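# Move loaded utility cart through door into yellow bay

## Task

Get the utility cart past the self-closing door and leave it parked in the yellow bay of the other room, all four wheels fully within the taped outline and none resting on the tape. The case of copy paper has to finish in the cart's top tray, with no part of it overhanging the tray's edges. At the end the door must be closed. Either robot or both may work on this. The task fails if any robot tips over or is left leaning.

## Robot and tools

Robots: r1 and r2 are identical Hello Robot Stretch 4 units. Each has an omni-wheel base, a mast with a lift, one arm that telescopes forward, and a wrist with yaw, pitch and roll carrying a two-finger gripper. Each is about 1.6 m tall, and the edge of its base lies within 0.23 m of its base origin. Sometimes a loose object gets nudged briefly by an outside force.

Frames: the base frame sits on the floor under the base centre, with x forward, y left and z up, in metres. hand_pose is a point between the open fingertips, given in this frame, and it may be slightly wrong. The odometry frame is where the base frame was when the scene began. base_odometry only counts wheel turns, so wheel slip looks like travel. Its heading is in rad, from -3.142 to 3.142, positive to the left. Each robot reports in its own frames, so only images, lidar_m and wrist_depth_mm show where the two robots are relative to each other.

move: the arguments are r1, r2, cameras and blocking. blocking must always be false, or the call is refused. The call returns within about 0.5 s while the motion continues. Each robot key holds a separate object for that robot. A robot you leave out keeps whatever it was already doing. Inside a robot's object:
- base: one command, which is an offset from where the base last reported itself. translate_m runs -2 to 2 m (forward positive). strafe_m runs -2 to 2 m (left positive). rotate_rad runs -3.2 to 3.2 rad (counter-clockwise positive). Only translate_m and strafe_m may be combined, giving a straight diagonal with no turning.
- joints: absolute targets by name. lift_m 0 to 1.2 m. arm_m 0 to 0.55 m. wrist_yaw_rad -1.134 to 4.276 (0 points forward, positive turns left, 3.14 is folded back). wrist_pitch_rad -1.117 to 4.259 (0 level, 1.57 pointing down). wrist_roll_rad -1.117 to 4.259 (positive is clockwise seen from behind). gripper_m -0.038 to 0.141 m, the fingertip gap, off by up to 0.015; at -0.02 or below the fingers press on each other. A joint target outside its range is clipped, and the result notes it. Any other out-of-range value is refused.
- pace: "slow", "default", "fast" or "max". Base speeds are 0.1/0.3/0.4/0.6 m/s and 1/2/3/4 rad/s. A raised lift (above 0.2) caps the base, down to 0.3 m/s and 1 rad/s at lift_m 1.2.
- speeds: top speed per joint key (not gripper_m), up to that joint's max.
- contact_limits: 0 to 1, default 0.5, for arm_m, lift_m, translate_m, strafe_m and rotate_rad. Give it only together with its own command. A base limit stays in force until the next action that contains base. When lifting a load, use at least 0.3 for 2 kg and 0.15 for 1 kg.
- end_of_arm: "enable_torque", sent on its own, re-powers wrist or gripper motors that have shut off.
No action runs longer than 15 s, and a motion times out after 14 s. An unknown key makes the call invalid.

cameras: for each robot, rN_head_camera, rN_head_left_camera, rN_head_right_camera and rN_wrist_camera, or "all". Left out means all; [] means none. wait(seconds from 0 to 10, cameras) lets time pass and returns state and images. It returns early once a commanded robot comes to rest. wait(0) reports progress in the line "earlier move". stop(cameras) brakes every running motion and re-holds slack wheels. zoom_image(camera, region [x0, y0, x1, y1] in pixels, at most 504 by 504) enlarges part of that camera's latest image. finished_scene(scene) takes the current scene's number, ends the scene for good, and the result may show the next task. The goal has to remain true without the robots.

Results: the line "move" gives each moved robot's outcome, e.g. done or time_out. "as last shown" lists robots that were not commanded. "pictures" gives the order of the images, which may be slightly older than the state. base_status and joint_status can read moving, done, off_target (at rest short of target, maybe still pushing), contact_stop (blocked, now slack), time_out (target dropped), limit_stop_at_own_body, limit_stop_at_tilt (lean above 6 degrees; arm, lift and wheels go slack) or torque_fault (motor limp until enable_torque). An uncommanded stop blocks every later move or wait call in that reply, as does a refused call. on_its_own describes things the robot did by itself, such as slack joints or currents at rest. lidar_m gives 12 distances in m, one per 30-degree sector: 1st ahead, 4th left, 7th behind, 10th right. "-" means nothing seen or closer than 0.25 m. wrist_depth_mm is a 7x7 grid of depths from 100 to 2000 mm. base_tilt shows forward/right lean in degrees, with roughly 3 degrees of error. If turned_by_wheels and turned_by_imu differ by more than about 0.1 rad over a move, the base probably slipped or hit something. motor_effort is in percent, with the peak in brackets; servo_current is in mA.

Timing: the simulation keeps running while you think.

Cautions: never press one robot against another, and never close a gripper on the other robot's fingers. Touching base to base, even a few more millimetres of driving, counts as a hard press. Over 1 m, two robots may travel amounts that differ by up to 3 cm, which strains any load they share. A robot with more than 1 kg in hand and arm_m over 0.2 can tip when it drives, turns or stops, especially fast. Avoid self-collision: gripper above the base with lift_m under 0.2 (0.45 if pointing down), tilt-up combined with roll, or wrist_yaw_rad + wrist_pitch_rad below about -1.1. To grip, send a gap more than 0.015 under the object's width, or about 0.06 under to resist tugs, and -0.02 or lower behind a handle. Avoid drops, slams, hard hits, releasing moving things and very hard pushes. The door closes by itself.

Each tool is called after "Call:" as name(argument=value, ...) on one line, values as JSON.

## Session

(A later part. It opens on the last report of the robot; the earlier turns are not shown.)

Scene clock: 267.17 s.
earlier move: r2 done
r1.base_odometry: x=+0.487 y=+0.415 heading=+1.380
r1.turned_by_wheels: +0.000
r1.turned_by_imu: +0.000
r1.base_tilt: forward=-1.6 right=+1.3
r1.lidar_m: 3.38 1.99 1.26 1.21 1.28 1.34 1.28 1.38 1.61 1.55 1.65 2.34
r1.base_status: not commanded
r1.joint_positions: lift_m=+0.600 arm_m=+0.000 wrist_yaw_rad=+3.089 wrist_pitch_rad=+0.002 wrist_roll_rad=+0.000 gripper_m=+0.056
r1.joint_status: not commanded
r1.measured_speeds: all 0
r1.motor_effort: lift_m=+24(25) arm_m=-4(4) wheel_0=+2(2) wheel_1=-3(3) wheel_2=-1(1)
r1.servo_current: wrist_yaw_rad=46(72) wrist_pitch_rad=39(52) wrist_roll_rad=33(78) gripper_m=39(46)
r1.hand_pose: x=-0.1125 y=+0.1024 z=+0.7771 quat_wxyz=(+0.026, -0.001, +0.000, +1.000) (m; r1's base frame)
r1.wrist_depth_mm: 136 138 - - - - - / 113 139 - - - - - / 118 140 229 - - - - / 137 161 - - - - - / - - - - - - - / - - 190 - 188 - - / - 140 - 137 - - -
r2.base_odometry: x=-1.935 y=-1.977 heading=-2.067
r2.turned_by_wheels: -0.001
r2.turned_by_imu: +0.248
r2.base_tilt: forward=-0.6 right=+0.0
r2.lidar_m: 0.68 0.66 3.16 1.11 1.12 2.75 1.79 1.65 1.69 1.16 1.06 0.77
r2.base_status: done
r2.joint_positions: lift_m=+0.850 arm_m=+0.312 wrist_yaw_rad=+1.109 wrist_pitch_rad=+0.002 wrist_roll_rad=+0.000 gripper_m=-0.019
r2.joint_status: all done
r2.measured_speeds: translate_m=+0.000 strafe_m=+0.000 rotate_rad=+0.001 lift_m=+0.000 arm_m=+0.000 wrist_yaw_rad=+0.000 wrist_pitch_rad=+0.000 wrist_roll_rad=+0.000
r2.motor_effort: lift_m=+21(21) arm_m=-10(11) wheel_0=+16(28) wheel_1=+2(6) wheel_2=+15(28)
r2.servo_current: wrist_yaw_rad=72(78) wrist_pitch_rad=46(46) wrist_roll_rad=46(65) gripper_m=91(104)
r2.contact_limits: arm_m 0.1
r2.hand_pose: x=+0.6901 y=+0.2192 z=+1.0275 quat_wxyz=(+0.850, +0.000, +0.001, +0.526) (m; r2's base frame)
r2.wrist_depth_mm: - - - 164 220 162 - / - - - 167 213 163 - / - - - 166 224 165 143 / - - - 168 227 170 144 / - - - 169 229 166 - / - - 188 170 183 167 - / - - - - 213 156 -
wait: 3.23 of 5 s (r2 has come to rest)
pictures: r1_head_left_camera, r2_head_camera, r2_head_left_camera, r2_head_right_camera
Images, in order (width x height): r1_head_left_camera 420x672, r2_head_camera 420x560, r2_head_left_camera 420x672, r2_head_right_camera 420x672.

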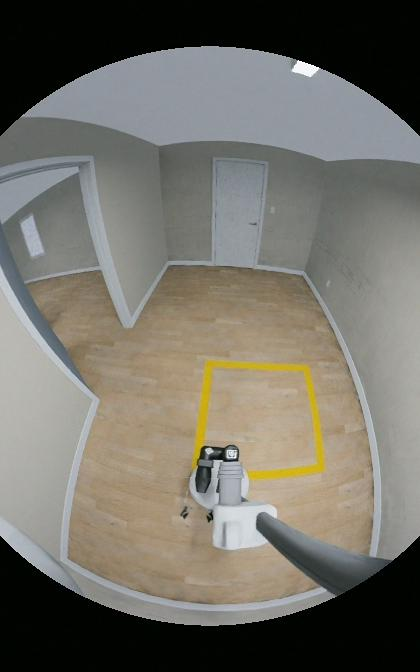

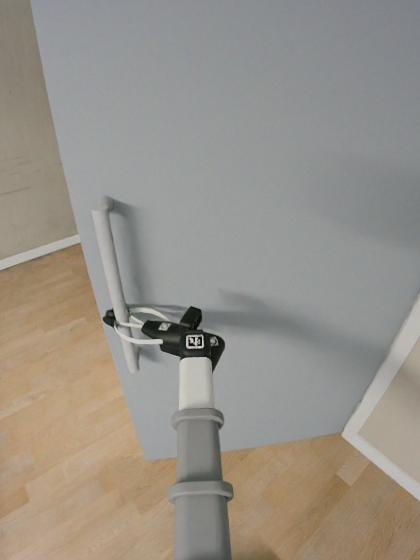

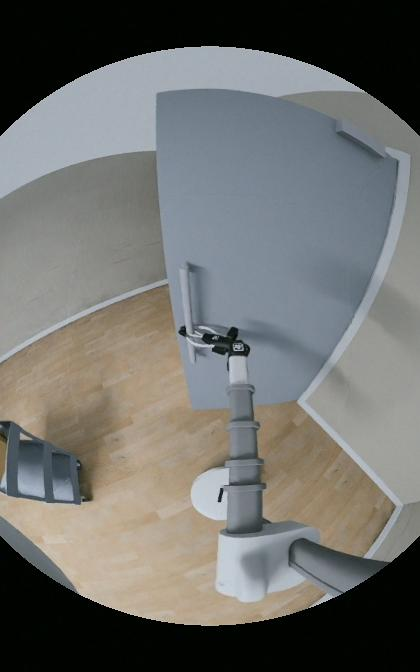

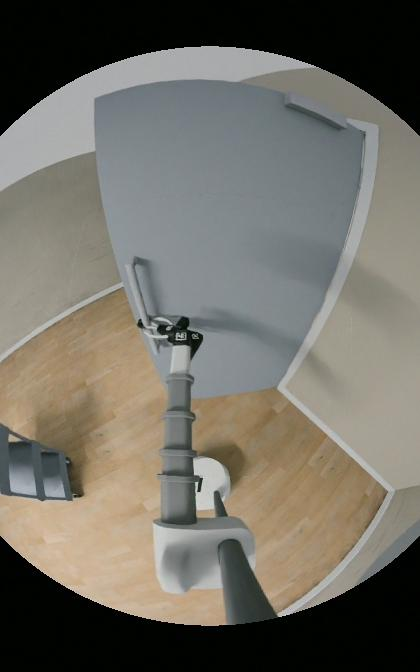

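Call:
move(r2={"base":{"translate_m":-0.18,"strafe_m":-0.12},"pace":"slow"}, blocking=false, cameras=[])

Call:
wait(seconds=5, cameras=["r1_head_left_camera","r2_head_left_camera"])

Call:
move(r2={"base":{"translate_m":-0.15,"strafe_m":-0.12},"pace":"slow"}, blocking=false, cameras=[])

Call:
wait(seconds=5, cameras=["r1_head_left_camera","r2_head_camera","r2_head_left_camera","r2_head_right_camera","r2_wrist_camera"])

Scene clock: 287.50 s.
move: r2 moving
r1: as last shown
r1.lidar_m: 3.39 1.98 1.25 1.21 1.27 1.33 1.29 1.37 1.60 1.55 1.62 2.34
r1.motor_effort: lift_m=+24(24) arm_m=-4(4) wheel_0=+1(2) wheel_1=-3(3) wheel_2=-1(1)
r1.servo_current: wrist_yaw_rad=46(52) wrist_pitch_rad=39(46) wrist_roll_rad=52(59) gripper_m=39(46)
r1.wrist_depth_mm: 136 138 - - - - - / 114 140 - - - - - / 118 140 229 - - - - / 137 162 - - - - - / - - - - - - - / - - 190 - 187 - - / - 141 - 136 - - -
r2.base_odometry: x=-1.936 y=-1.963 heading=-2.064
r2.turned_by_wheels: +0.003
r2.turned_by_imu: +0.009
r2.base_tilt: forward=-0.6 right=+0.0
r2.lidar_m: 0.69 0.68 3.16 1.10 1.12 2.66 1.78 1.63 1.66 1.15 1.07 0.77
r2.base_status: translate_m moving; strafe_m moving
r2.joint_positions: lift_m=+0.850 arm_m=+0.312 wrist_yaw_rad=+1.109 wrist_pitch_rad=+0.002 wrist_roll_rad=+0.000 gripper_m=-0.019
r2.joint_status: not commanded
r2.measured_speeds: translate_m=-0.042 strafe_m=-0.032 rotate_rad=+0.003 lift_m=+0.000 arm_m=+0.000 wrist_yaw_rad=+0.000 wrist_pitch_rad=+0.000 wrist_roll_rad=+0.000
r2.motor_effort: lift_m=+21(21) arm_m=-10(11) wheel_0=+18(19) wheel_1=-5(7) wheel_2=+25(25)
r2.servo_current: wrist_yaw_rad=52(65) wrist_pitch_rad=39(46) wrist_roll_rad=46(52) gripper_m=98(104)
r2.contact_limits: arm_m 0.1
r2.hand_pose: x=+0.6901 y=+0.2192 z=+1.0275 quat_wxyz=(+0.850, +0.000, +0.001, +0.526) (m; r2's base frame)
r2.wrist_depth_mm: - - - 164 220 162 - / - - - 167 213 163 - / - - - 166 224 165 144 / - - - 168 227 172 145 / - - - 169 229 167 - / - - 188 169 184 167 - / - - - - 212 156 -
pictures: none
No camera images: "cameras" was empty.

Scene clock: 290.40 s.
earlier move: r2 done
r1.base_odometry: x=+0.487 y=+0.415 heading=+1.380
r1.turned_by_wheels: +0.000
r1.turned_by_imu: +0.000
r1.base_tilt: forward=-1.6 right=+1.3
r1.lidar_m: 3.37 1.97 1.25 1.22 1.29 1.31 1.28 1.38 1.61 1.56 1.63 2.36
r1.base_status: not commanded
r1.joint_positions: lift_m=+0.600 arm_m=+0.000 wrist_yaw_rad=+3.089 wrist_pitch_rad=+0.002 wrist_roll_rad=+0.000 gripper_m=+0.056
r1.joint_status: not commanded
r1.measured_speeds: all 0
r1.motor_effort: lift_m=+24(24) arm_m=-4(4) wheel_0=+2(2) wheel_1=-3(3) wheel_2=-1(1)
r1.servo_current: wrist_yaw_rad=46(72) wrist_pitch_rad=46(52) wrist_roll_rad=39(65) gripper_m=39(52)
r1.hand_pose: x=-0.1125 y=+0.1024 z=+0.7771 quat_wxyz=(+0.026, -0.001, +0.000, +1.000) (m; r1's base frame)
r1.wrist_depth_mm: 136 139 - - - - - / 113 139 - - - - - / 118 140 229 - - - - / 137 162 - - - - - / - - - - - - - / - - 190 - 187 - - / - 141 - 137 - - -
r2.base_odometry: x=-1.955 y=-1.762 heading=-2.064
r2.turned_by_wheels: +0.000
r2.turned_by_imu: +0.123
r2.base_tilt: forward=-0.7 right=+0.0
r2.lidar_m: 0.68 0.66 1.35 1.20 4.74 2.10 1.53 1.45 1.47 1.09 1.03 0.82
r2.base_status: done
r2.joint_positions: lift_m=+0.850 arm_m=+0.312 wrist_yaw_rad=+1.109 wrist_pitch_rad=+0.002 wrist_roll_rad=+0.000 gripper_m=-0.019
r2.joint_status: not commanded
r2.measured_speeds: all 0
r2.motor_effort: lift_m=+21(21) arm_m=-9(11) wheel_0=+18(25) wheel_1=+3(7) wheel_2=+17(30)
r2.servo_current: wrist_yaw_rad=52(72) wrist_pitch_rad=39(46) wrist_roll_rad=52(52) gripper_m=104(111)
r2.contact_limits: arm_m 0.1
r2.hand_pose: x=+0.6900 y=+0.2192 z=+1.0275 quat_wxyz=(+0.850, +0.000, +0.001, +0.526) (m; r2's base frame)
r2.wrist_depth_mm: - - - 165 216 162 - / - - - 167 212 163 - / - - - 165 223 166 145 / - - - 169 216 172 - / 1138 - - 168 226 167 147 / - - 188 170 182 168 - / - - - - 211 152 -
wait: 2.90 of 5 s (r2 has come to rest)
pictures: r1_head_left_camera, r2_head_left_camera
Images, in order (width x height): r1_head_left_camera 420x672, r2_head_left_camera 420x672.

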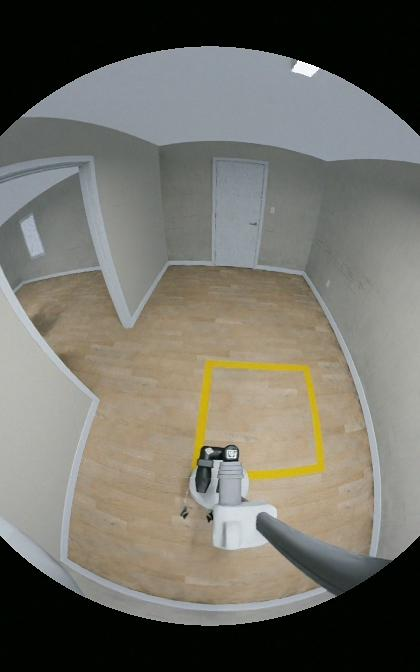

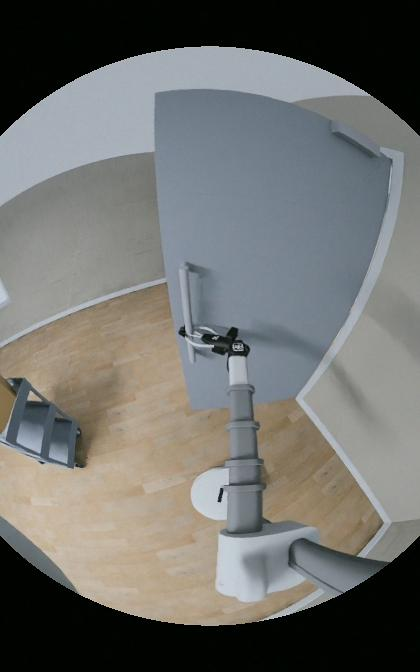

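Scene clock: 290.90 s.
move: r2 moving
r1: as last shown
r1.lidar_m: 3.38 1.98 1.26 1.21 1.30 1.33 1.27 1.38 1.58 1.55 1.64 2.37
r1.servo_current: wrist_yaw_rad=39(59) wrist_pitch_rad=39(52) wrist_roll_rad=39(52) gripper_m=52(52)
r1.wrist_depth_mm: 137 138 - - - - - / 113 139 - - - - - / 117 140 229 - - - - / 137 161 - - - - - / - - - - - - - / - - 190 - 187 - - / - 141 - 136 - - -
r2.base_odometry: x=-1.957 y=-1.749 heading=-2.060
r2.turned_by_wheels: +0.003
r2.turned_by_imu: +0.011
r2.base_tilt: forward=-0.6 right=+0.0
r2.lidar_m: 0.68 0.66 1.36 1.22 4.77 2.01 1.52 1.44 1.43 1.08 1.02 0.81
r2.base_status: translate_m moving; strafe_m moving
r2.joint_positions: lift_m=+0.850 arm_m=+0.312 wrist_yaw_rad=+1.109 wrist_pitch_rad=+0.002 wrist_roll_rad=+0.000 gripper_m=-0.019
r2.joint_status: not commanded
r2.measured_speeds: translate_m=-0.043 strafe_m=-0.033 rotate_rad=+0.002 lift_m=+0.000 arm_m=+0.000 wrist_yaw_rad=+0.000 wrist_pitch_rad=+0.000 wrist_roll_rad=+0.000
r2.motor_effort: lift_m=+21(21) arm_m=-9(9) wheel_0=+17(20) wheel_1=-5(6) wheel_2=+24(24)
r2.servo_current: wrist_yaw_rad=59(65) wrist_pitch_rad=46(46) wrist_roll_rad=33(52) gripper_m=98(104)
r2.contact_limits: arm_m 0.1
r2.hand_pose: x=+0.6901 y=+0.2192 z=+1.0275 quat_wxyz=(+0.850, +0.000, +0.001, +0.526) (m; r2's base frame)
r2.wrist_depth_mm: - - - 164 218 163 - / - - - 168 213 163 - / - - - 165 223 167 146 / - - - 169 216 172 - / 1138 - - 168 227 168 147 / 1537 - 188 170 182 168 - / - - - - 212 - -
pictures: none
No camera images: "cameras" was empty.

Scene clock: 293.53 s.
earlier move: r2 done
r1.base_odometry: x=+0.487 y=+0.415 heading=+1.380
r1.turned_by_wheels: +0.000
r1.turned_by_imu: +0.000
r1.base_tilt: forward=-1.6 right=+1.3
r1.lidar_m: 3.37 2.02 1.24 1.20 1.27 1.31 1.28 1.38 1.59 1.55 1.64 2.34
r1.base_status: not commanded
r1.joint_positions: lift_m=+0.600 arm_m=+0.000 wrist_yaw_rad=+3.089 wrist_pitch_rad=+0.002 wrist_roll_rad=+0.000 gripper_m=+0.056
r1.joint_status: not commanded
r1.measured_speeds: all 0
r1.motor_effort: lift_m=+24(24) arm_m=-4(4) wheel_0=+2(2) wheel_1=-3(3) wheel_2=-1(1)
r1.servo_current: wrist_yaw_rad=46(78) wrist_pitch_rad=33(52) wrist_roll_rad=39(65) gripper_m=39(52)
r1.hand_pose: x=-0.1125 y=+0.1024 z=+0.7771 quat_wxyz=(+0.026, -0.001, +0.000, +1.000) (m; r1's base frame)
r1.wrist_depth_mm: 136 138 - - - - - / 113 139 - - - - - / 118 140 229 - - - - / 137 161 - - - - - / - - - - - - - / - - 191 - 188 - - / - 141 - 137 - - -
r2.base_odometry: x=-1.990 y=-1.573 heading=-2.061
r2.turned_by_wheels: -0.001
r2.turned_by_imu: +0.127
r2.base_tilt: forward=-0.7 right=+0.0
r2.lidar_m: 0.72 0.65 1.37 1.34 3.23 1.68 1.34 1.32 1.21 1.00 0.96 0.81
r2.base_status: done
r2.joint_positions: lift_m=+0.850 arm_m=+0.312 wrist_yaw_rad=+1.109 wrist_pitch_rad=+0.002 wrist_roll_rad=+0.000 gripper_m=-0.019
r2.joint_status: not commanded
r2.measured_speeds: all 0
r2.motor_effort: lift_m=+21(21) arm_m=-9(10) wheel_0=+17(27) wheel_1=+0(7) wheel_2=+16(30)
r2.servo_current: wrist_yaw_rad=59(78) wrist_pitch_rad=33(46) wrist_roll_rad=59(59) gripper_m=104(104)
r2.contact_limits: arm_m 0.1
r2.hand_pose: x=+0.6900 y=+0.2192 z=+1.0275 quat_wxyz=(+0.850, +0.000, +0.001, +0.526) (m; r2's base frame)
r2.wrist_depth_mm: - - - 164 217 161 - / - - - 167 211 163 - / - - - 166 213 165 144 / - - - 169 216 171 - / 1229 1205 - 168 216 167 - / 1576 - 187 168 184 167 - / 1308 146 - - 210 151 -
wait: 2.63 of 5 s (r2 has come to rest)
pictures: r1_head_left_camera, r2_head_camera, r2_head_left_camera, r2_head_right_camera, r2_wrist_camera
Images, in order (width x height): r1_head_left_camera 420x672, r2_head_camera 420x560, r2_head_left_camera 420x672, r2_head_right_camera 420x672, r2_wrist_camera 616x392.

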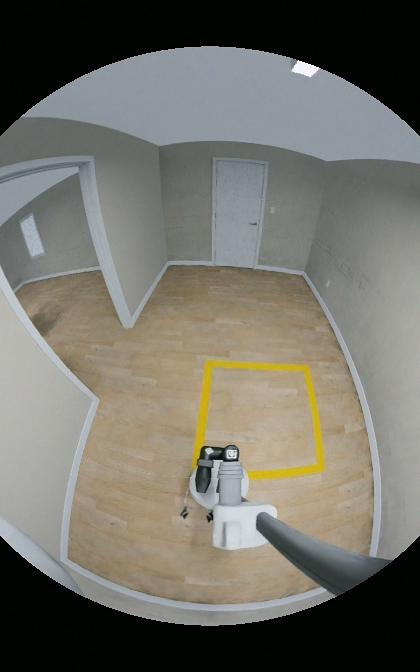

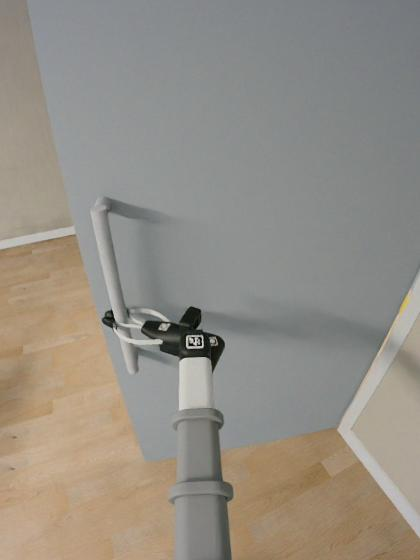

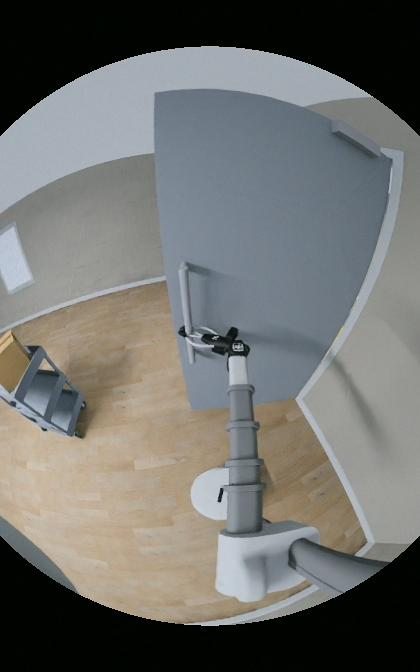

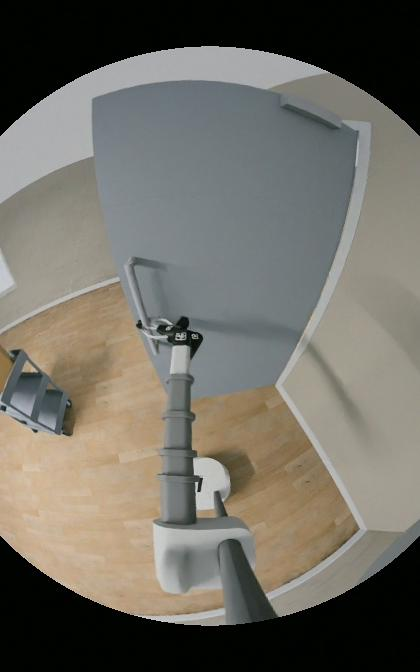

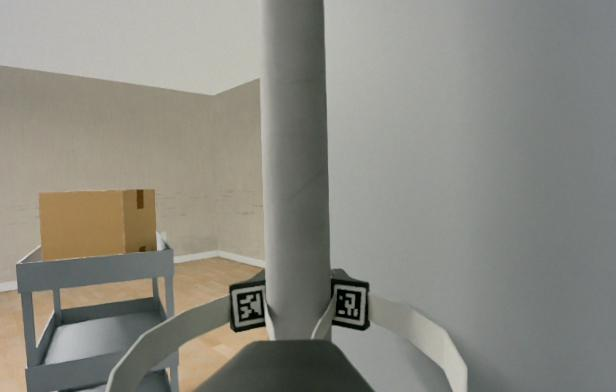

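Call:
move(r1={"base":{"translate_m":1.1},"joints":{"lift_m":0.75}}, blocking=false, cameras=[])

Call:
wait(seconds=6, cameras=[])

Call:
move(r1={"base":{"rotate_rad":1.57}}, blocking=false, cameras=[])

Call:
wait(seconds=5, cameras=["r1_head_camera","r1_head_left_camera","r1_head_right_camera","r2_head_left_camera"])

Scene clock: 312.73 s.
move: r1 moving
r1.base_odometry: x=+0.493 y=+0.446 heading=+1.380
r1.turned_by_wheels: +0.000
r1.turned_by_imu: +0.000
r1.base_tilt: forward=-1.6 right=+1.3
r1.lidar_m: 3.36 1.95 1.24 1.21 1.27 1.36 1.32 1.40 1.61 1.55 1.68 2.37
r1.base_status: translate_m moving
r1.joint_positions: lift_m=+0.637 arm_m=+0.000 wrist_yaw_rad=+3.089 wrist_pitch_rad=+0.002 wrist_roll_rad=+0.000 gripper_m=+0.056
r1.joint_status: lift_m moving
r1.measured_speeds: translate_m=+0.122 strafe_m=+0.001 rotate_rad=-0.003 lift_m=+0.146 arm_m=+0.000 wrist_yaw_rad=+0.000 wrist_pitch_rad=+0.000 wrist_roll_rad=+0.000
r1.motor_effort: lift_m=+26(28) arm_m=-4(4) wheel_0=+5(8) wheel_1=+5(8) wheel_2=-8(10)
r1.servo_current: wrist_yaw_rad=46(65) wrist_pitch_rad=33(46) wrist_roll_rad=39(65) gripper_m=39(52)
r1.hand_pose: x=-0.1125 y=+0.1024 z=+0.8150 quat_wxyz=(+0.026, -0.001, +0.000, +1.000) (m; r1's base frame)
r1.wrist_depth_mm: - 138 - - - - - / 112 139 - - - - - / 116 139 216 - - - - / 137 156 - - - - - / - - - - - - - / - - 190 - 187 - - / - 140 - 136 - - -
r2: as last shown
r2.turned_by_wheels: +0.000
r2.turned_by_imu: +0.001
r2.base_tilt: forward=-0.6 right=+0.0
r2.lidar_m: 0.70 0.67 1.38 1.31 3.27 1.65 1.34 1.33 1.22 1.00 0.98 0.81
r2.motor_effort: lift_m=+21(21) arm_m=-9(9) wheel_0=+17(17) wheel_1=+1(1) wheel_2=+16(16)
r2.servo_current: wrist_yaw_rad=65(65) wrist_pitch_rad=39(46) wrist_roll_rad=46(59) gripper_m=104(104)
r2.contact_limits: arm_m 0.1
r2.wrist_depth_mm: - - - 165 216 162 - / - - - 167 211 162 - / - - - 166 213 165 144 / - - - 170 216 171 - / 1229 1205 - 168 217 166 - / 1618 - 187 169 183 167 - / 1281 146 - - 210 152 -
pictures: none
No camera images: "cameras" was empty.

Scene clock: 317.40 s.
earlier move: r1 done
r1.base_odometry: x=+0.696 y=+1.495 heading=+1.380
r1.turned_by_wheels: +0.000
r1.turned_by_imu: +0.000
r1.base_tilt: forward=-1.6 right=+1.3
r1.lidar_m: 2.29 1.60 1.26 1.50 1.29 1.77 2.37 2.23 1.66 1.60 1.69 2.38
r1.base_status: done
r1.joint_positions: lift_m=+0.750 arm_m=+0.000 wrist_yaw_rad=+3.089 wrist_pitch_rad=+0.002 wrist_roll_rad=+0.000 gripper_m=+0.056
r1.joint_status: all done
r1.measured_speeds: all 0
r1.motor_effort: lift_m=+25(29) arm_m=-4(4) wheel_0=+3(10) wheel_1=+0(8) wheel_2=+0(10)
r1.servo_current: wrist_yaw_rad=52(65) wrist_pitch_rad=46(52) wrist_roll_rad=39(72) gripper_m=39(52)
r1.hand_pose: x=-0.1125 y=+0.1024 z=+0.9271 quat_wxyz=(+0.026, -0.001, +0.000, +1.000) (m; r1's base frame)
r1.wrist_depth_mm: 136 139 - - - - - / 113 139 - - - - - / 118 140 273 - - - - / 137 162 - - - - - / - - - - - - - / - - 194 - 187 - - / - - - 153 - 1921 -
r2.base_odometry: x=-1.990 y=-1.573 heading=-2.061
r2.turned_by_wheels: +0.000
r2.turned_by_imu: +0.001
r2.base_tilt: forward=-0.6 right=+0.1
r2.lidar_m: 0.67 0.68 1.36 1.33 3.28 1.66 1.36 1.32 1.23 0.97 0.97 0.80
r2.base_status: not commanded
r2.joint_positions: lift_m=+0.850 arm_m=+0.312 wrist_yaw_rad=+1.109 wrist_pitch_rad=+0.002 wrist_roll_rad=+0.000 gripper_m=-0.019
r2.joint_status: not commanded
r2.measured_speeds: all 0
r2.motor_effort: lift_m=+21(21) arm_m=-9(9) wheel_0=+17(18) wheel_1=+1(1) wheel_2=+16(17)
r2.servo_current: wrist_yaw_rad=52(72) wrist_pitch_rad=46(52) wrist_roll_rad=46(59) gripper_m=98(111)
r2.contact_limits: arm_m 0.1
r2.hand_pose: x=+0.6900 y=+0.2192 z=+1.0275 quat_wxyz=(+0.850, +0.000, +0.001, +0.526) (m; r2's base frame)
r2.wrist_depth_mm: - - - 165 216 161 - / - - - 167 211 162 - / - - - 166 213 164 144 / - - - 169 215 171 - / 1229 1229 - 168 216 167 - / 1661 - 187 168 184 167 - / 1308 146 - - 209 152 -
wait: 4.67 of 6 s (r1 has come to rest)
pictures: none
No camera images: "cameras" was empty.

Scene clock: 317.90 s.
move: r1 moving
r1.base_odometry: x=+0.696 y=+1.495 heading=+1.632
r1.turned_by_wheels: +0.252
r1.turned_by_imu: +0.253
r1.base_tilt: forward=-1.6 right=+1.3
r1.lidar_m: 2.22 1.32 1.26 1.28 1.39 2.39 2.39 1.85 1.62 1.62 1.93 2.30
r1.base_status: rotate_rad moving
r1.joint_positions: lift_m=+0.750 arm_m=+0.000 wrist_yaw_rad=+3.089 wrist_pitch_rad=+0.002 wrist_roll_rad=+0.000 gripper_m=+0.056
r1.joint_status: not commanded
r1.measured_speeds: translate_m=+0.000 strafe_m=+0.001 rotate_rad=+0.972 lift_m=+0.000 arm_m=+0.000 wrist_yaw_rad=+0.000 wrist_pitch_rad=+0.000 wrist_roll_rad=+0.000
r1.motor_effort: lift_m=+25(25) arm_m=-4(4) wheel_0=-8(8) wheel_1=-7(9) wheel_2=-7(7)
r1.servo_current: wrist_yaw_rad=39(59) wrist_pitch_rad=39(46) wrist_roll_rad=59(59) gripper_m=39(46)
r1.hand_pose: x=-0.1125 y=+0.1024 z=+0.9271 quat_wxyz=(+0.026, -0.001, +0.000, +1.000) (m; r1's base frame)
r1.wrist_depth_mm: 136 138 - - - - - / 113 139 - - - - - / 118 140 272 - - - - / 137 162 - - - - - / - - - - - - - / - - 193 - 187 - - / - - - 153 - - -
r2: as last shown
r2.turned_by_imu: +0.000
r2.base_tilt: forward=-0.7 right=+0.1
r2.lidar_m: 0.68 0.63 1.37 1.33 3.28 1.64 1.35 1.32 1.21 0.98 0.98 0.81
r2.motor_effort: lift_m=+21(21) arm_m=-9(9) wheel_0=+17(17) wheel_1=+1(1) wheel_2=+17(17)
r2.servo_current: wrist_yaw_rad=65(78) wrist_pitch_rad=39(46) wrist_roll_rad=33(52) gripper_m=98(104)
r2.contact_limits: arm_m 0.1
r2.wrist_depth_mm: - - - 164 216 161 - / - - - 167 211 162 - / - - - 166 213 164 144 / - - - 169 215 171 - / 1229 1205 - 167 216 166 - / 1618 - 187 169 184 167 - / 1281 146 - - 211 151 -
pictures: none
No camera images: "cameras" was empty.

Scene clock: 319.47 s.
earlier move: r1 done
r1.base_odometry: x=+0.696 y=+1.495 heading=+2.950
r1.turned_by_wheels: +1.318
r1.turned_by_imu: +1.325
r1.base_tilt: forward=-1.6 right=+1.3
r1.lidar_m: 1.53 1.27 1.75 2.40 2.22 1.64 1.60 1.70 2.38 2.33 1.60 1.25
r1.base_status: done
r1.joint_positions: lift_m=+0.750 arm_m=+0.000 wrist_yaw_rad=+3.089 wrist_pitch_rad=+0.002 wrist_roll_rad=+0.000 gripper_m=+0.056
r1.joint_status: not commanded
r1.measured_speeds: all 0
r1.motor_effort: lift_m=+24(25) arm_m=-4(4) wheel_0=-2(9) wheel_1=-2(9) wheel_2=-1(8)
r1.servo_current: wrist_yaw_rad=52(72) wrist_pitch_rad=46(46) wrist_roll_rad=59(59) gripper_m=39(46)
r1.hand_pose: x=-0.1125 y=+0.1024 z=+0.9271 quat_wxyz=(+0.026, -0.001, +0.000, +1.000) (m; r1's base frame)
r1.wrist_depth_mm: 136 138 - - - - - / 113 139 - - - - - / 117 139 227 - - - - / 137 161 - - - - - / - - - - - - - / - - 190 - 187 - - / - 141 - 136 - - -
r2.base_odometry: x=-1.990 y=-1.573 heading=-2.061
r2.turned_by_wheels: +0.000
r2.turned_by_imu: +0.000
r2.base_tilt: forward=-0.7 right=+0.0
r2.lidar_m: 0.70 0.67 1.39 1.31 3.28 1.68 1.33 1.31 1.23 0.96 0.98 0.80
r2.base_status: not commanded
r2.joint_positions: lift_m=+0.850 arm_m=+0.312 wrist_yaw_rad=+1.109 wrist_pitch_rad=+0.002 wrist_roll_rad=+0.000 gripper_m=-0.019
r2.joint_status: not commanded
r2.measured_speeds: all 0
r2.motor_effort: lift_m=+21(21) arm_m=-9(9) wheel_0=+17(18) wheel_1=+1(1) wheel_2=+16(17)
r2.servo_current: wrist_yaw_rad=65(78) wrist_pitch_rad=39(46) wrist_roll_rad=33(59) gripper_m=98(104)
r2.contact_limits: arm_m 0.1
r2.hand_pose: x=+0.6900 y=+0.2192 z=+1.0275 quat_wxyz=(+0.850, +0.000, +0.001, +0.526) (m; r2's base frame)
r2.wrist_depth_mm: - - - 165 216 162 - / - - - 167 211 163 - / - - - 166 213 164 144 / - - - 169 215 170 - / 1205 1182 - 168 217 166 - / 1618 - 187 169 184 167 - / 1336 146 - - 211 151 -
wait: 1.57 of 5 s (r1 has come to rest)
pictures: r1_head_camera, r1_head_left_camera, r1_head_right_camera, r2_head_left_camera
Images, in order (width x height): r1_head_camera 420x560, r1_head_left_camera 420x672, r1_head_right_camera 420x672, r2_head_left_camera 420x672.

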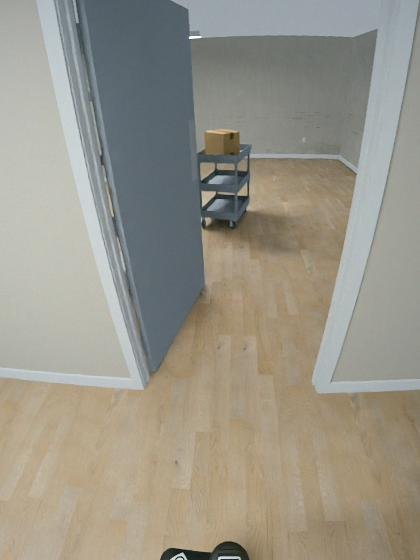

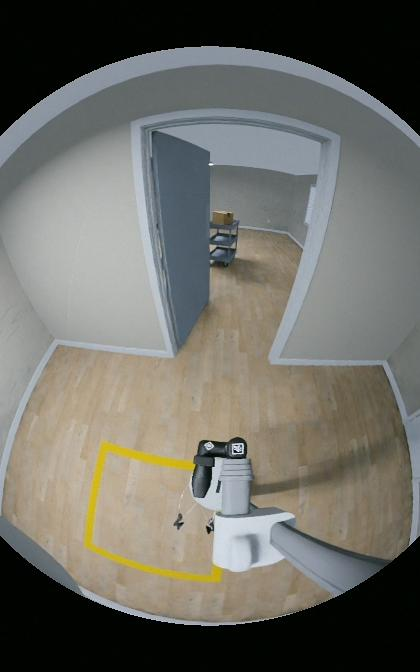

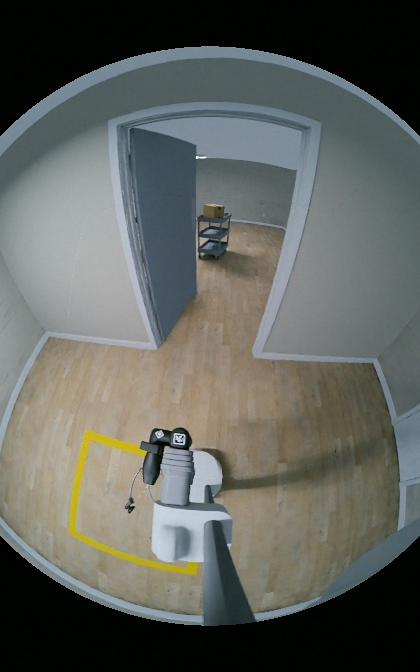

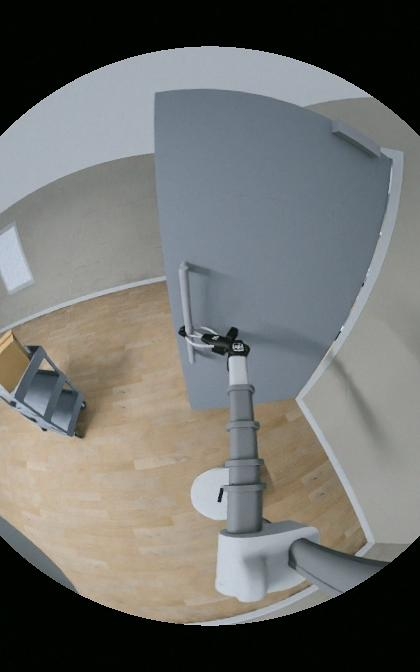

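Call:
move(r2={"base":{"translate_m":-0.24,"strafe_m":-0.12},"pace":"slow"}, blocking=false, cameras=[])

Call:
wait(seconds=5, cameras=["r1_head_camera","r1_head_left_camera","r2_head_left_camera","r2_wrist_camera"])

Scene clock: 328.60 s.
move: r2 moving
r1: as last shown
r1.turned_by_wheels: +0.000
r1.turned_by_imu: +0.000
r1.lidar_m: 1.55 1.27 1.73 2.37 2.19 1.66 1.60 1.70 2.39 2.31 1.60 1.25
r1.motor_effort: lift_m=+25(25) arm_m=-4(4) wheel_0=-2(4) wheel_1=-2(2) wheel_2=-1(1)
r1.servo_current: wrist_yaw_rad=52(59) wrist_pitch_rad=39(46) wrist_roll_rad=46(72) gripper_m=39(46)
r1.wrist_depth_mm: 136 139 - - - - - / 113 139 - - - - - / 117 140 228 - - - - / 137 161 - - - - - / - - - - - - - / - - 190 - 188 - - / - 141 - 137 - - -
r2.base_odometry: x=-1.990 y=-1.559 heading=-2.059
r2.turned_by_wheels: +0.002
r2.turned_by_imu: +0.010
r2.base_tilt: forward=-0.6 right=+0.0
r2.lidar_m: 0.69 0.67 1.39 1.33 3.19 1.64 1.32 1.31 1.20 0.99 0.98 0.82
r2.base_status: translate_m moving; strafe_m moving
r2.joint_positions: lift_m=+0.850 arm_m=+0.312 wrist_yaw_rad=+1.109 wrist_pitch_rad=+0.002 wrist_roll_rad=+0.000 gripper_m=-0.019
r2.joint_status: not commanded
r2.measured_speeds: translate_m=-0.049 strafe_m=-0.024 rotate_rad=-0.002 lift_m=+0.000 arm_m=+0.000 wrist_yaw_rad=+0.000 wrist_pitch_rad=+0.000 wrist_roll_rad=+0.000
r2.motor_effort: lift_m=+21(21) arm_m=-9(9) wheel_0=+7(16) wheel_1=-6(6) wheel_2=+24(25)
r2.servo_current: wrist_yaw_rad=52(59) wrist_pitch_rad=39(46) wrist_roll_rad=59(59) gripper_m=98(104)
r2.contact_limits: arm_m 0.1
r2.hand_pose: x=+0.6900 y=+0.2192 z=+1.0275 quat_wxyz=(+0.850, +0.000, +0.001, +0.526) (m; r2's base frame)
r2.wrist_depth_mm: - - - 164 217 163 - / - - - 168 212 164 - / - - - 166 223 166 146 / - 1430 - 168 217 172 - / - 1255 - 168 228 168 147 / - - 188 170 183 168 - / 1255 136 - - 212 - -
pictures: none
No camera images: "cameras" was empty.

Scene clock: 331.97 s.
earlier move: r2 done
r1.base_odometry: x=+0.696 y=+1.495 heading=+2.950
r1.turned_by_wheels: +0.000
r1.turned_by_imu: +0.000
r1.base_tilt: forward=-1.6 right=+1.3
r1.lidar_m: 1.70 1.26 1.74 2.37 2.20 1.65 1.60 1.71 2.39 2.32 1.61 1.26
r1.base_status: not commanded
r1.joint_positions: lift_m=+0.750 arm_m=+0.000 wrist_yaw_rad=+3.089 wrist_pitch_rad=+0.002 wrist_roll_rad=+0.000 gripper_m=+0.056
r1.joint_status: not commanded
r1.measured_speeds: all 0
r1.motor_effort: lift_m=+24(25) arm_m=-4(4) wheel_0=-3(4) wheel_1=-2(2) wheel_2=-1(2)
r1.servo_current: wrist_yaw_rad=59(72) wrist_pitch_rad=46(52) wrist_roll_rad=52(72) gripper_m=39(46)
r1.hand_pose: x=-0.1125 y=+0.1024 z=+0.9271 quat_wxyz=(+0.026, -0.001, +0.000, +1.000) (m; r1's base frame)
r1.wrist_depth_mm: 136 139 - - - - - / 113 139 - - - - - / 117 139 228 - - - - / 137 161 - - - - - / - - - - - - - / - - 190 - 188 - - / - 140 - 137 - - -
r2.base_odometry: x=-1.984 y=-1.305 heading=-2.058
r2.turned_by_wheels: +0.001
r2.turned_by_imu: +0.069
r2.base_tilt: forward=-0.7 right=+0.0
r2.lidar_m: 0.71 0.67 1.50 2.09 2.31 1.25 1.09 1.11 1.11 0.93 0.92 0.88
r2.base_status: done
r2.joint_positions: lift_m=+0.850 arm_m=+0.312 wrist_yaw_rad=+1.110 wrist_pitch_rad=+0.002 wrist_roll_rad=+0.000 gripper_m=-0.019
r2.joint_status: not commanded
r2.measured_speeds: all 0
r2.motor_effort: lift_m=+21(21) arm_m=-8(10) wheel_0=+16(20) wheel_1=+3(6) wheel_2=+22(29)
r2.servo_current: wrist_yaw_rad=65(85) wrist_pitch_rad=39(46) wrist_roll_rad=52(65) gripper_m=98(111)
r2.contact_limits: arm_m 0.1
r2.hand_pose: x=+0.6896 y=+0.2195 z=+1.0275 quat_wxyz=(+0.850, +0.000, +0.001, +0.527) (m; r2's base frame)
r2.wrist_depth_mm: - - - 166 210 171 - / - - - 166 211 172 154 / - - - 167 218 173 - / - - - 168 214 175 - / - - 1537 168 216 175 - / - - 186 171 183 176 - / - - - - 211 171 -
wait: 3.37 of 5 s (r2 has come to rest)
pictures: r1_head_camera, r1_head_left_camera, r2_head_left_camera, r2_wrist_camera
Images, in order (width x height): r1_head_camera 420x560, r1_head_left_camera 420x672, r2_head_left_camera 420x672, r2_wrist_camera 616x392.

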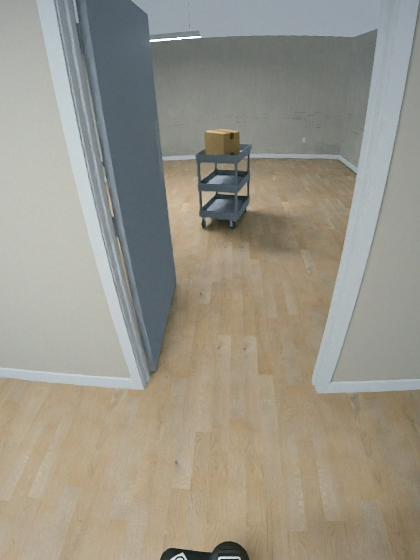

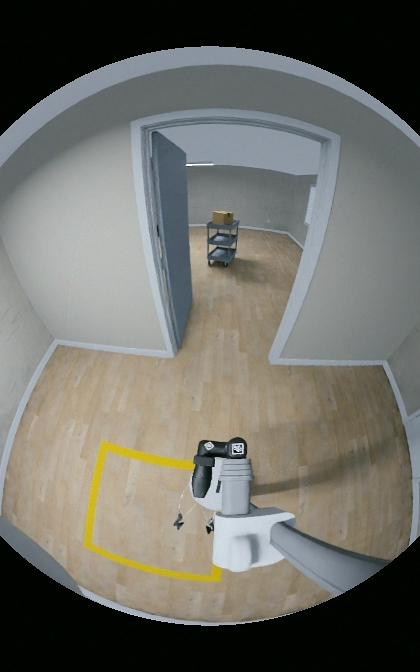

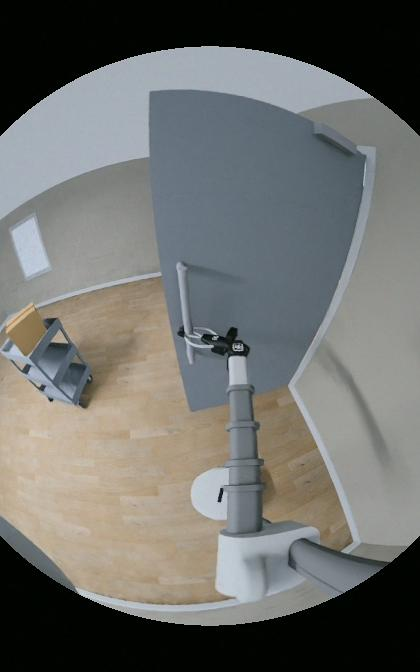

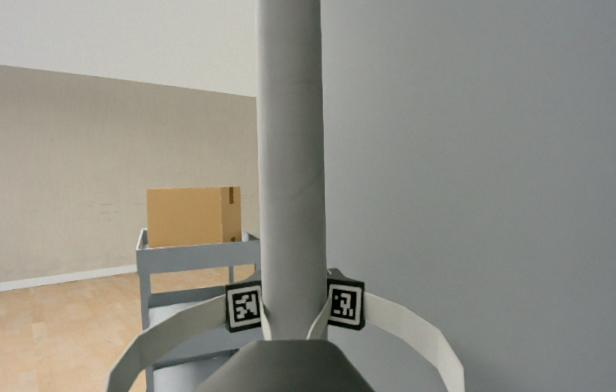

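Call:
move(r1={"base":{"translate_m":1.8}}, blocking=false, cameras=[])

Call:
wait(seconds=8, cameras=["r1_head_camera"])

Call:
move(r1={"base":{"strafe_m":-0.7}}, blocking=false, cameras=[])

Call:
wait(seconds=6, cameras=["r1_head_camera","r1_head_left_camera"])

Scene clock: 340.33 s.
move: r1 moving
r1.base_odometry: x=+0.665 y=+1.501 heading=+2.950
r1.turned_by_wheels: +0.000
r1.turned_by_imu: +0.000
r1.base_tilt: forward=-1.6 right=+1.3
r1.lidar_m: 1.72 1.26 1.70 2.37 2.29 1.70 1.63 1.77 2.41 2.32 1.54 1.23
r1.base_status: translate_m moving
r1.joint_positions: lift_m=+0.750 arm_m=+0.000 wrist_yaw_rad=+3.089 wrist_pitch_rad=+0.002 wrist_roll_rad=+0.000 gripper_m=+0.056
r1.joint_status: not commanded
r1.measured_speeds: translate_m=+0.121 strafe_m=+0.000 rotate_rad=-0.003 lift_m=+0.000 arm_m=+0.000 wrist_yaw_rad=+0.000 wrist_pitch_rad=+0.000 wrist_roll_rad=+0.000
r1.motor_effort: lift_m=+24(25) arm_m=-4(4) wheel_0=+9(9) wheel_1=+3(7) wheel_2=-8(9)
r1.servo_current: wrist_yaw_rad=52(59) wrist_pitch_rad=33(46) wrist_roll_rad=46(59) gripper_m=39(52)
r1.hand_pose: x=-0.1125 y=+0.1024 z=+0.9271 quat_wxyz=(+0.026, -0.001, +0.000, +1.000) (m; r1's base frame)
r1.wrist_depth_mm: - 138 - - - - - / 111 138 - - - - - / 116 139 216 - - - - / 136 156 - - - - - / - - - - - - - / - - 191 - 187 - - / - 140 - 136 - - -
r2: as last shown
r2.turned_by_wheels: +0.000
r2.turned_by_imu: +0.000
r2.lidar_m: 0.69 0.68 1.49 2.06 2.31 1.30 1.09 1.09 1.09 0.91 0.90 0.89
r2.motor_effort: lift_m=+21(21) arm_m=-8(8) wheel_0=+17(17) wheel_1=+3(3) wheel_2=+21(22)
r2.servo_current: wrist_yaw_rad=59(72) wrist_pitch_rad=46(46) wrist_roll_rad=46(52) gripper_m=104(104)
r2.contact_limits: arm_m 0.1
r2.wrist_depth_mm: - - - 165 210 171 - / - - - 166 211 172 154 / - - - 167 219 174 - / - - - 167 214 174 - / - - 1537 168 217 175 - / - - 185 171 183 176 - / - - - - 212 171 -
pictures: none
No camera images: "cameras" was empty.

Scene clock: 347.33 s.
earlier move: r1 done
r1.base_odometry: x=-1.071 y=+1.838 heading=+2.950
r1.turned_by_wheels: +0.000
r1.turned_by_imu: +0.000
r1.base_tilt: forward=-1.6 right=+1.2
r1.lidar_m: 1.54 0.60 0.41 0.39 0.43 0.62 3.43 0.72 0.70 2.21 2.55 3.57
r1.base_status: done
r1.joint_positions: lift_m=+0.750 arm_m=+0.000 wrist_yaw_rad=+3.089 wrist_pitch_rad=+0.002 wrist_roll_rad=+0.000 gripper_m=+0.056
r1.joint_status: not commanded
r1.measured_speeds: all 0
r1.motor_effort: lift_m=+24(25) arm_m=-4(4) wheel_0=+3(9) wheel_1=+1(8) wheel_2=+2(10)
r1.servo_current: wrist_yaw_rad=59(72) wrist_pitch_rad=52(52) wrist_roll_rad=46(72) gripper_m=39(52)
r1.hand_pose: x=-0.1125 y=+0.1024 z=+0.9272 quat_wxyz=(+0.026, -0.001, +0.000, +1.000) (m; r1's base frame)
r1.wrist_depth_mm: 136 139 - - - - 455 / 113 139 - - - - 455 / 118 140 273 - - - 459 / 137 161 - - - - 459 / - - - - - - 462 / - - 193 - 188 661 459 / - - - 153 - 564 459
r2.base_odometry: x=-1.984 y=-1.305 heading=-2.058
r2.turned_by_wheels: +0.000
r2.turned_by_imu: +0.001
r2.base_tilt: forward=-0.7 right=+0.0
r2.lidar_m: 0.71 0.69 1.51 2.06 2.32 1.29 1.09 1.09 1.09 0.93 0.93 0.89
r2.base_status: not commanded
r2.joint_positions: lift_m=+0.850 arm_m=+0.312 wrist_yaw_rad=+1.110 wrist_pitch_rad=+0.002 wrist_roll_rad=+0.000 gripper_m=-0.019
r2.joint_status: not commanded
r2.measured_speeds: all 0
r2.motor_effort: lift_m=+21(21) arm_m=-8(8) wheel_0=+16(17) wheel_1=+3(3) wheel_2=+21(22)
r2.servo_current: wrist_yaw_rad=59(78) wrist_pitch_rad=39(46) wrist_roll_rad=39(65) gripper_m=91(111)
r2.contact_limits: arm_m 0.1
r2.hand_pose: x=+0.6896 y=+0.2195 z=+1.0275 quat_wxyz=(+0.850, +0.000, +0.001, +0.527) (m; r2's base frame)
r2.wrist_depth_mm: - - - 165 208 171 - / - - - 166 211 172 154 / - - - 167 218 174 - / - - - 169 214 174 - / - - 1464 168 216 175 - / - - 186 171 183 176 - / - - - - 212 172 -
wait: 7.00 of 8 s (r1 has come to rest)
pictures: r1_head_camera
Images, in order (width x height): r1_head_camera 420x560.

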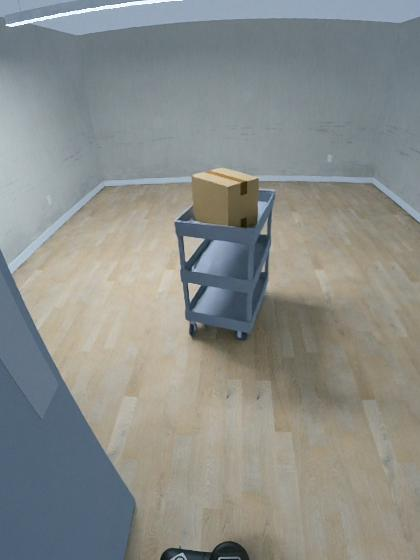

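Scene clock: 347.83 s.
move: r1 moving
r1.base_odometry: x=-1.065 y=+1.873 heading=+2.950
r1.turned_by_wheels: +0.000
r1.turned_by_imu: +0.000
r1.base_tilt: forward=-1.6 right=+1.2
r1.lidar_m: 1.53 0.63 0.46 0.43 0.47 0.73 3.45 0.70 0.69 2.20 2.49 3.53
r1.base_status: strafe_m moving
r1.joint_positions: lift_m=+0.750 arm_m=+0.000 wrist_yaw_rad=+3.089 wrist_pitch_rad=+0.002 wrist_roll_rad=+0.000 gripper_m=+0.056
r1.joint_status: not commanded
r1.measured_speeds: translate_m=-0.001 strafe_m=-0.139 rotate_rad=+0.005 lift_m=+0.000 arm_m=+0.000 wrist_yaw_rad=+0.000 wrist_pitch_rad=+0.000 wrist_roll_rad=+0.000
r1.motor_effort: lift_m=+24(24) arm_m=-4(4) wheel_0=+10(12) wheel_1=-7(9) wheel_2=+1(2)
r1.servo_current: wrist_yaw_rad=46(72) wrist_pitch_rad=39(52) wrist_roll_rad=33(72) gripper_m=46(46)
r1.hand_pose: x=-0.1125 y=+0.1024 z=+0.9272 quat_wxyz=(+0.026, -0.001, +0.000, +1.000) (m; r1's base frame)
r1.wrist_depth_mm: 136 138 - - - - 496 / 113 139 - - - - 496 / 117 140 273 - - - 504 / 137 161 - - - - 504 / - - - - - - 504 / - - 193 - 188 - 504 / - - - 153 - 580 504
r2: as last shown
r2.turned_by_imu: +0.000
r2.lidar_m: 0.69 0.67 1.51 2.06 2.29 1.29 1.07 1.10 1.09 0.93 0.91 0.89
r2.motor_effort: lift_m=+21(21) arm_m=-8(8) wheel_0=+17(17) wheel_1=+3(3) wheel_2=+22(22)
r2.servo_current: wrist_yaw_rad=65(72) wrist_pitch_rad=39(46) wrist_roll_rad=52(59) gripper_m=98(104)
r2.contact_limits: arm_m 0.1
r2.wrist_depth_mm: - - - 166 208 171 - / - - - 166 210 172 154 / - - - 167 219 173 - / - - - 168 214 175 - / - - 1499 168 216 175 - / - - 186 171 182 176 - / - - - - 211 171 -
pictures: none
No camera images: "cameras" was empty.

Scene clock: 351.00 s.
earlier move: r1 done
r1.base_odometry: x=-0.938 y=+2.525 heading=+2.950
r1.turned_by_wheels: +0.000
r1.turned_by_imu: -0.003
r1.base_tilt: forward=-1.6 right=+1.3
r1.lidar_m: 1.81 1.63 1.14 1.09 1.15 0.48 0.47 0.50 0.75 1.69 1.80 2.54
r1.base_status: done
r1.joint_positions: lift_m=+0.750 arm_m=+0.000 wrist_yaw_rad=+3.089 wrist_pitch_rad=+0.002 wrist_roll_rad=+0.000 gripper_m=+0.056
r1.joint_status: not commanded
r1.measured_speeds: all 0
r1.motor_effort: lift_m=+24(24) arm_m=-4(4) wheel_0=+1(12) wheel_1=+1(10) wheel_2=+1(2)
r1.servo_current: wrist_yaw_rad=46(72) wrist_pitch_rad=39(52) wrist_roll_rad=39(72) gripper_m=39(52)
r1.hand_pose: x=-0.1125 y=+0.1024 z=+0.9272 quat_wxyz=(+0.026, -0.001, +0.000, +1.000) (m; r1's base frame)
r1.wrist_depth_mm: 136 138 - - - - - / 113 139 - - - - - / 117 139 224 - - - - / 137 162 - - - - - / - - - - - - - / - - 190 654 187 - - / - 140 - 143 - - -
r2.base_odometry: x=-1.984 y=-1.305 heading=-2.058
r2.turned_by_wheels: +0.000
r2.turned_by_imu: +0.000
r2.base_tilt: forward=-0.7 right=+0.1
r2.lidar_m: 0.68 0.67 1.53 2.07 2.30 1.30 1.10 1.10 1.10 0.93 0.91 0.90
r2.base_status: not commanded
r2.joint_positions: lift_m=+0.850 arm_m=+0.312 wrist_yaw_rad=+1.110 wrist_pitch_rad=+0.002 wrist_roll_rad=+0.000 gripper_m=-0.019
r2.joint_status: not commanded
r2.measured_speeds: all 0
r2.motor_effort: lift_m=+21(21) arm_m=-8(8) wheel_0=+17(17) wheel_1=+3(4) wheel_2=+21(22)
r2.servo_current: wrist_yaw_rad=59(85) wrist_pitch_rad=46(46) wrist_roll_rad=46(59) gripper_m=98(104)
r2.contact_limits: arm_m 0.1
r2.hand_pose: x=+0.6896 y=+0.2195 z=+1.0275 quat_wxyz=(+0.850, +0.000, +0.001, +0.527) (m; r2's base frame)
r2.wrist_depth_mm: - - - 166 209 170 - / - - - 166 210 172 154 / - - - 167 219 175 - / - - - 168 215 174 - / - - 1537 168 216 175 - / - - 186 171 183 176 - / - - - - 211 172 -
wait: 3.17 of 6 s (r1 has come to rest)
pictures: r1_head_camera, r1_head_left_camera
Images, in order (width x height): r1_head_camera 420x560, r1_head_left_camera 420x672.

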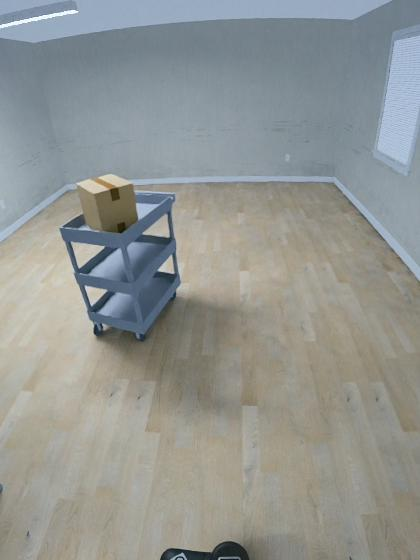

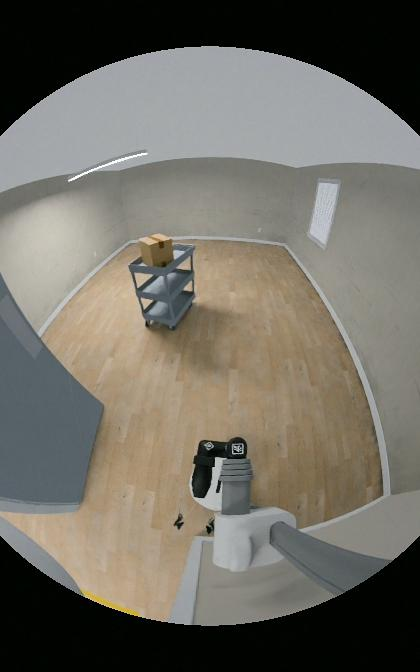

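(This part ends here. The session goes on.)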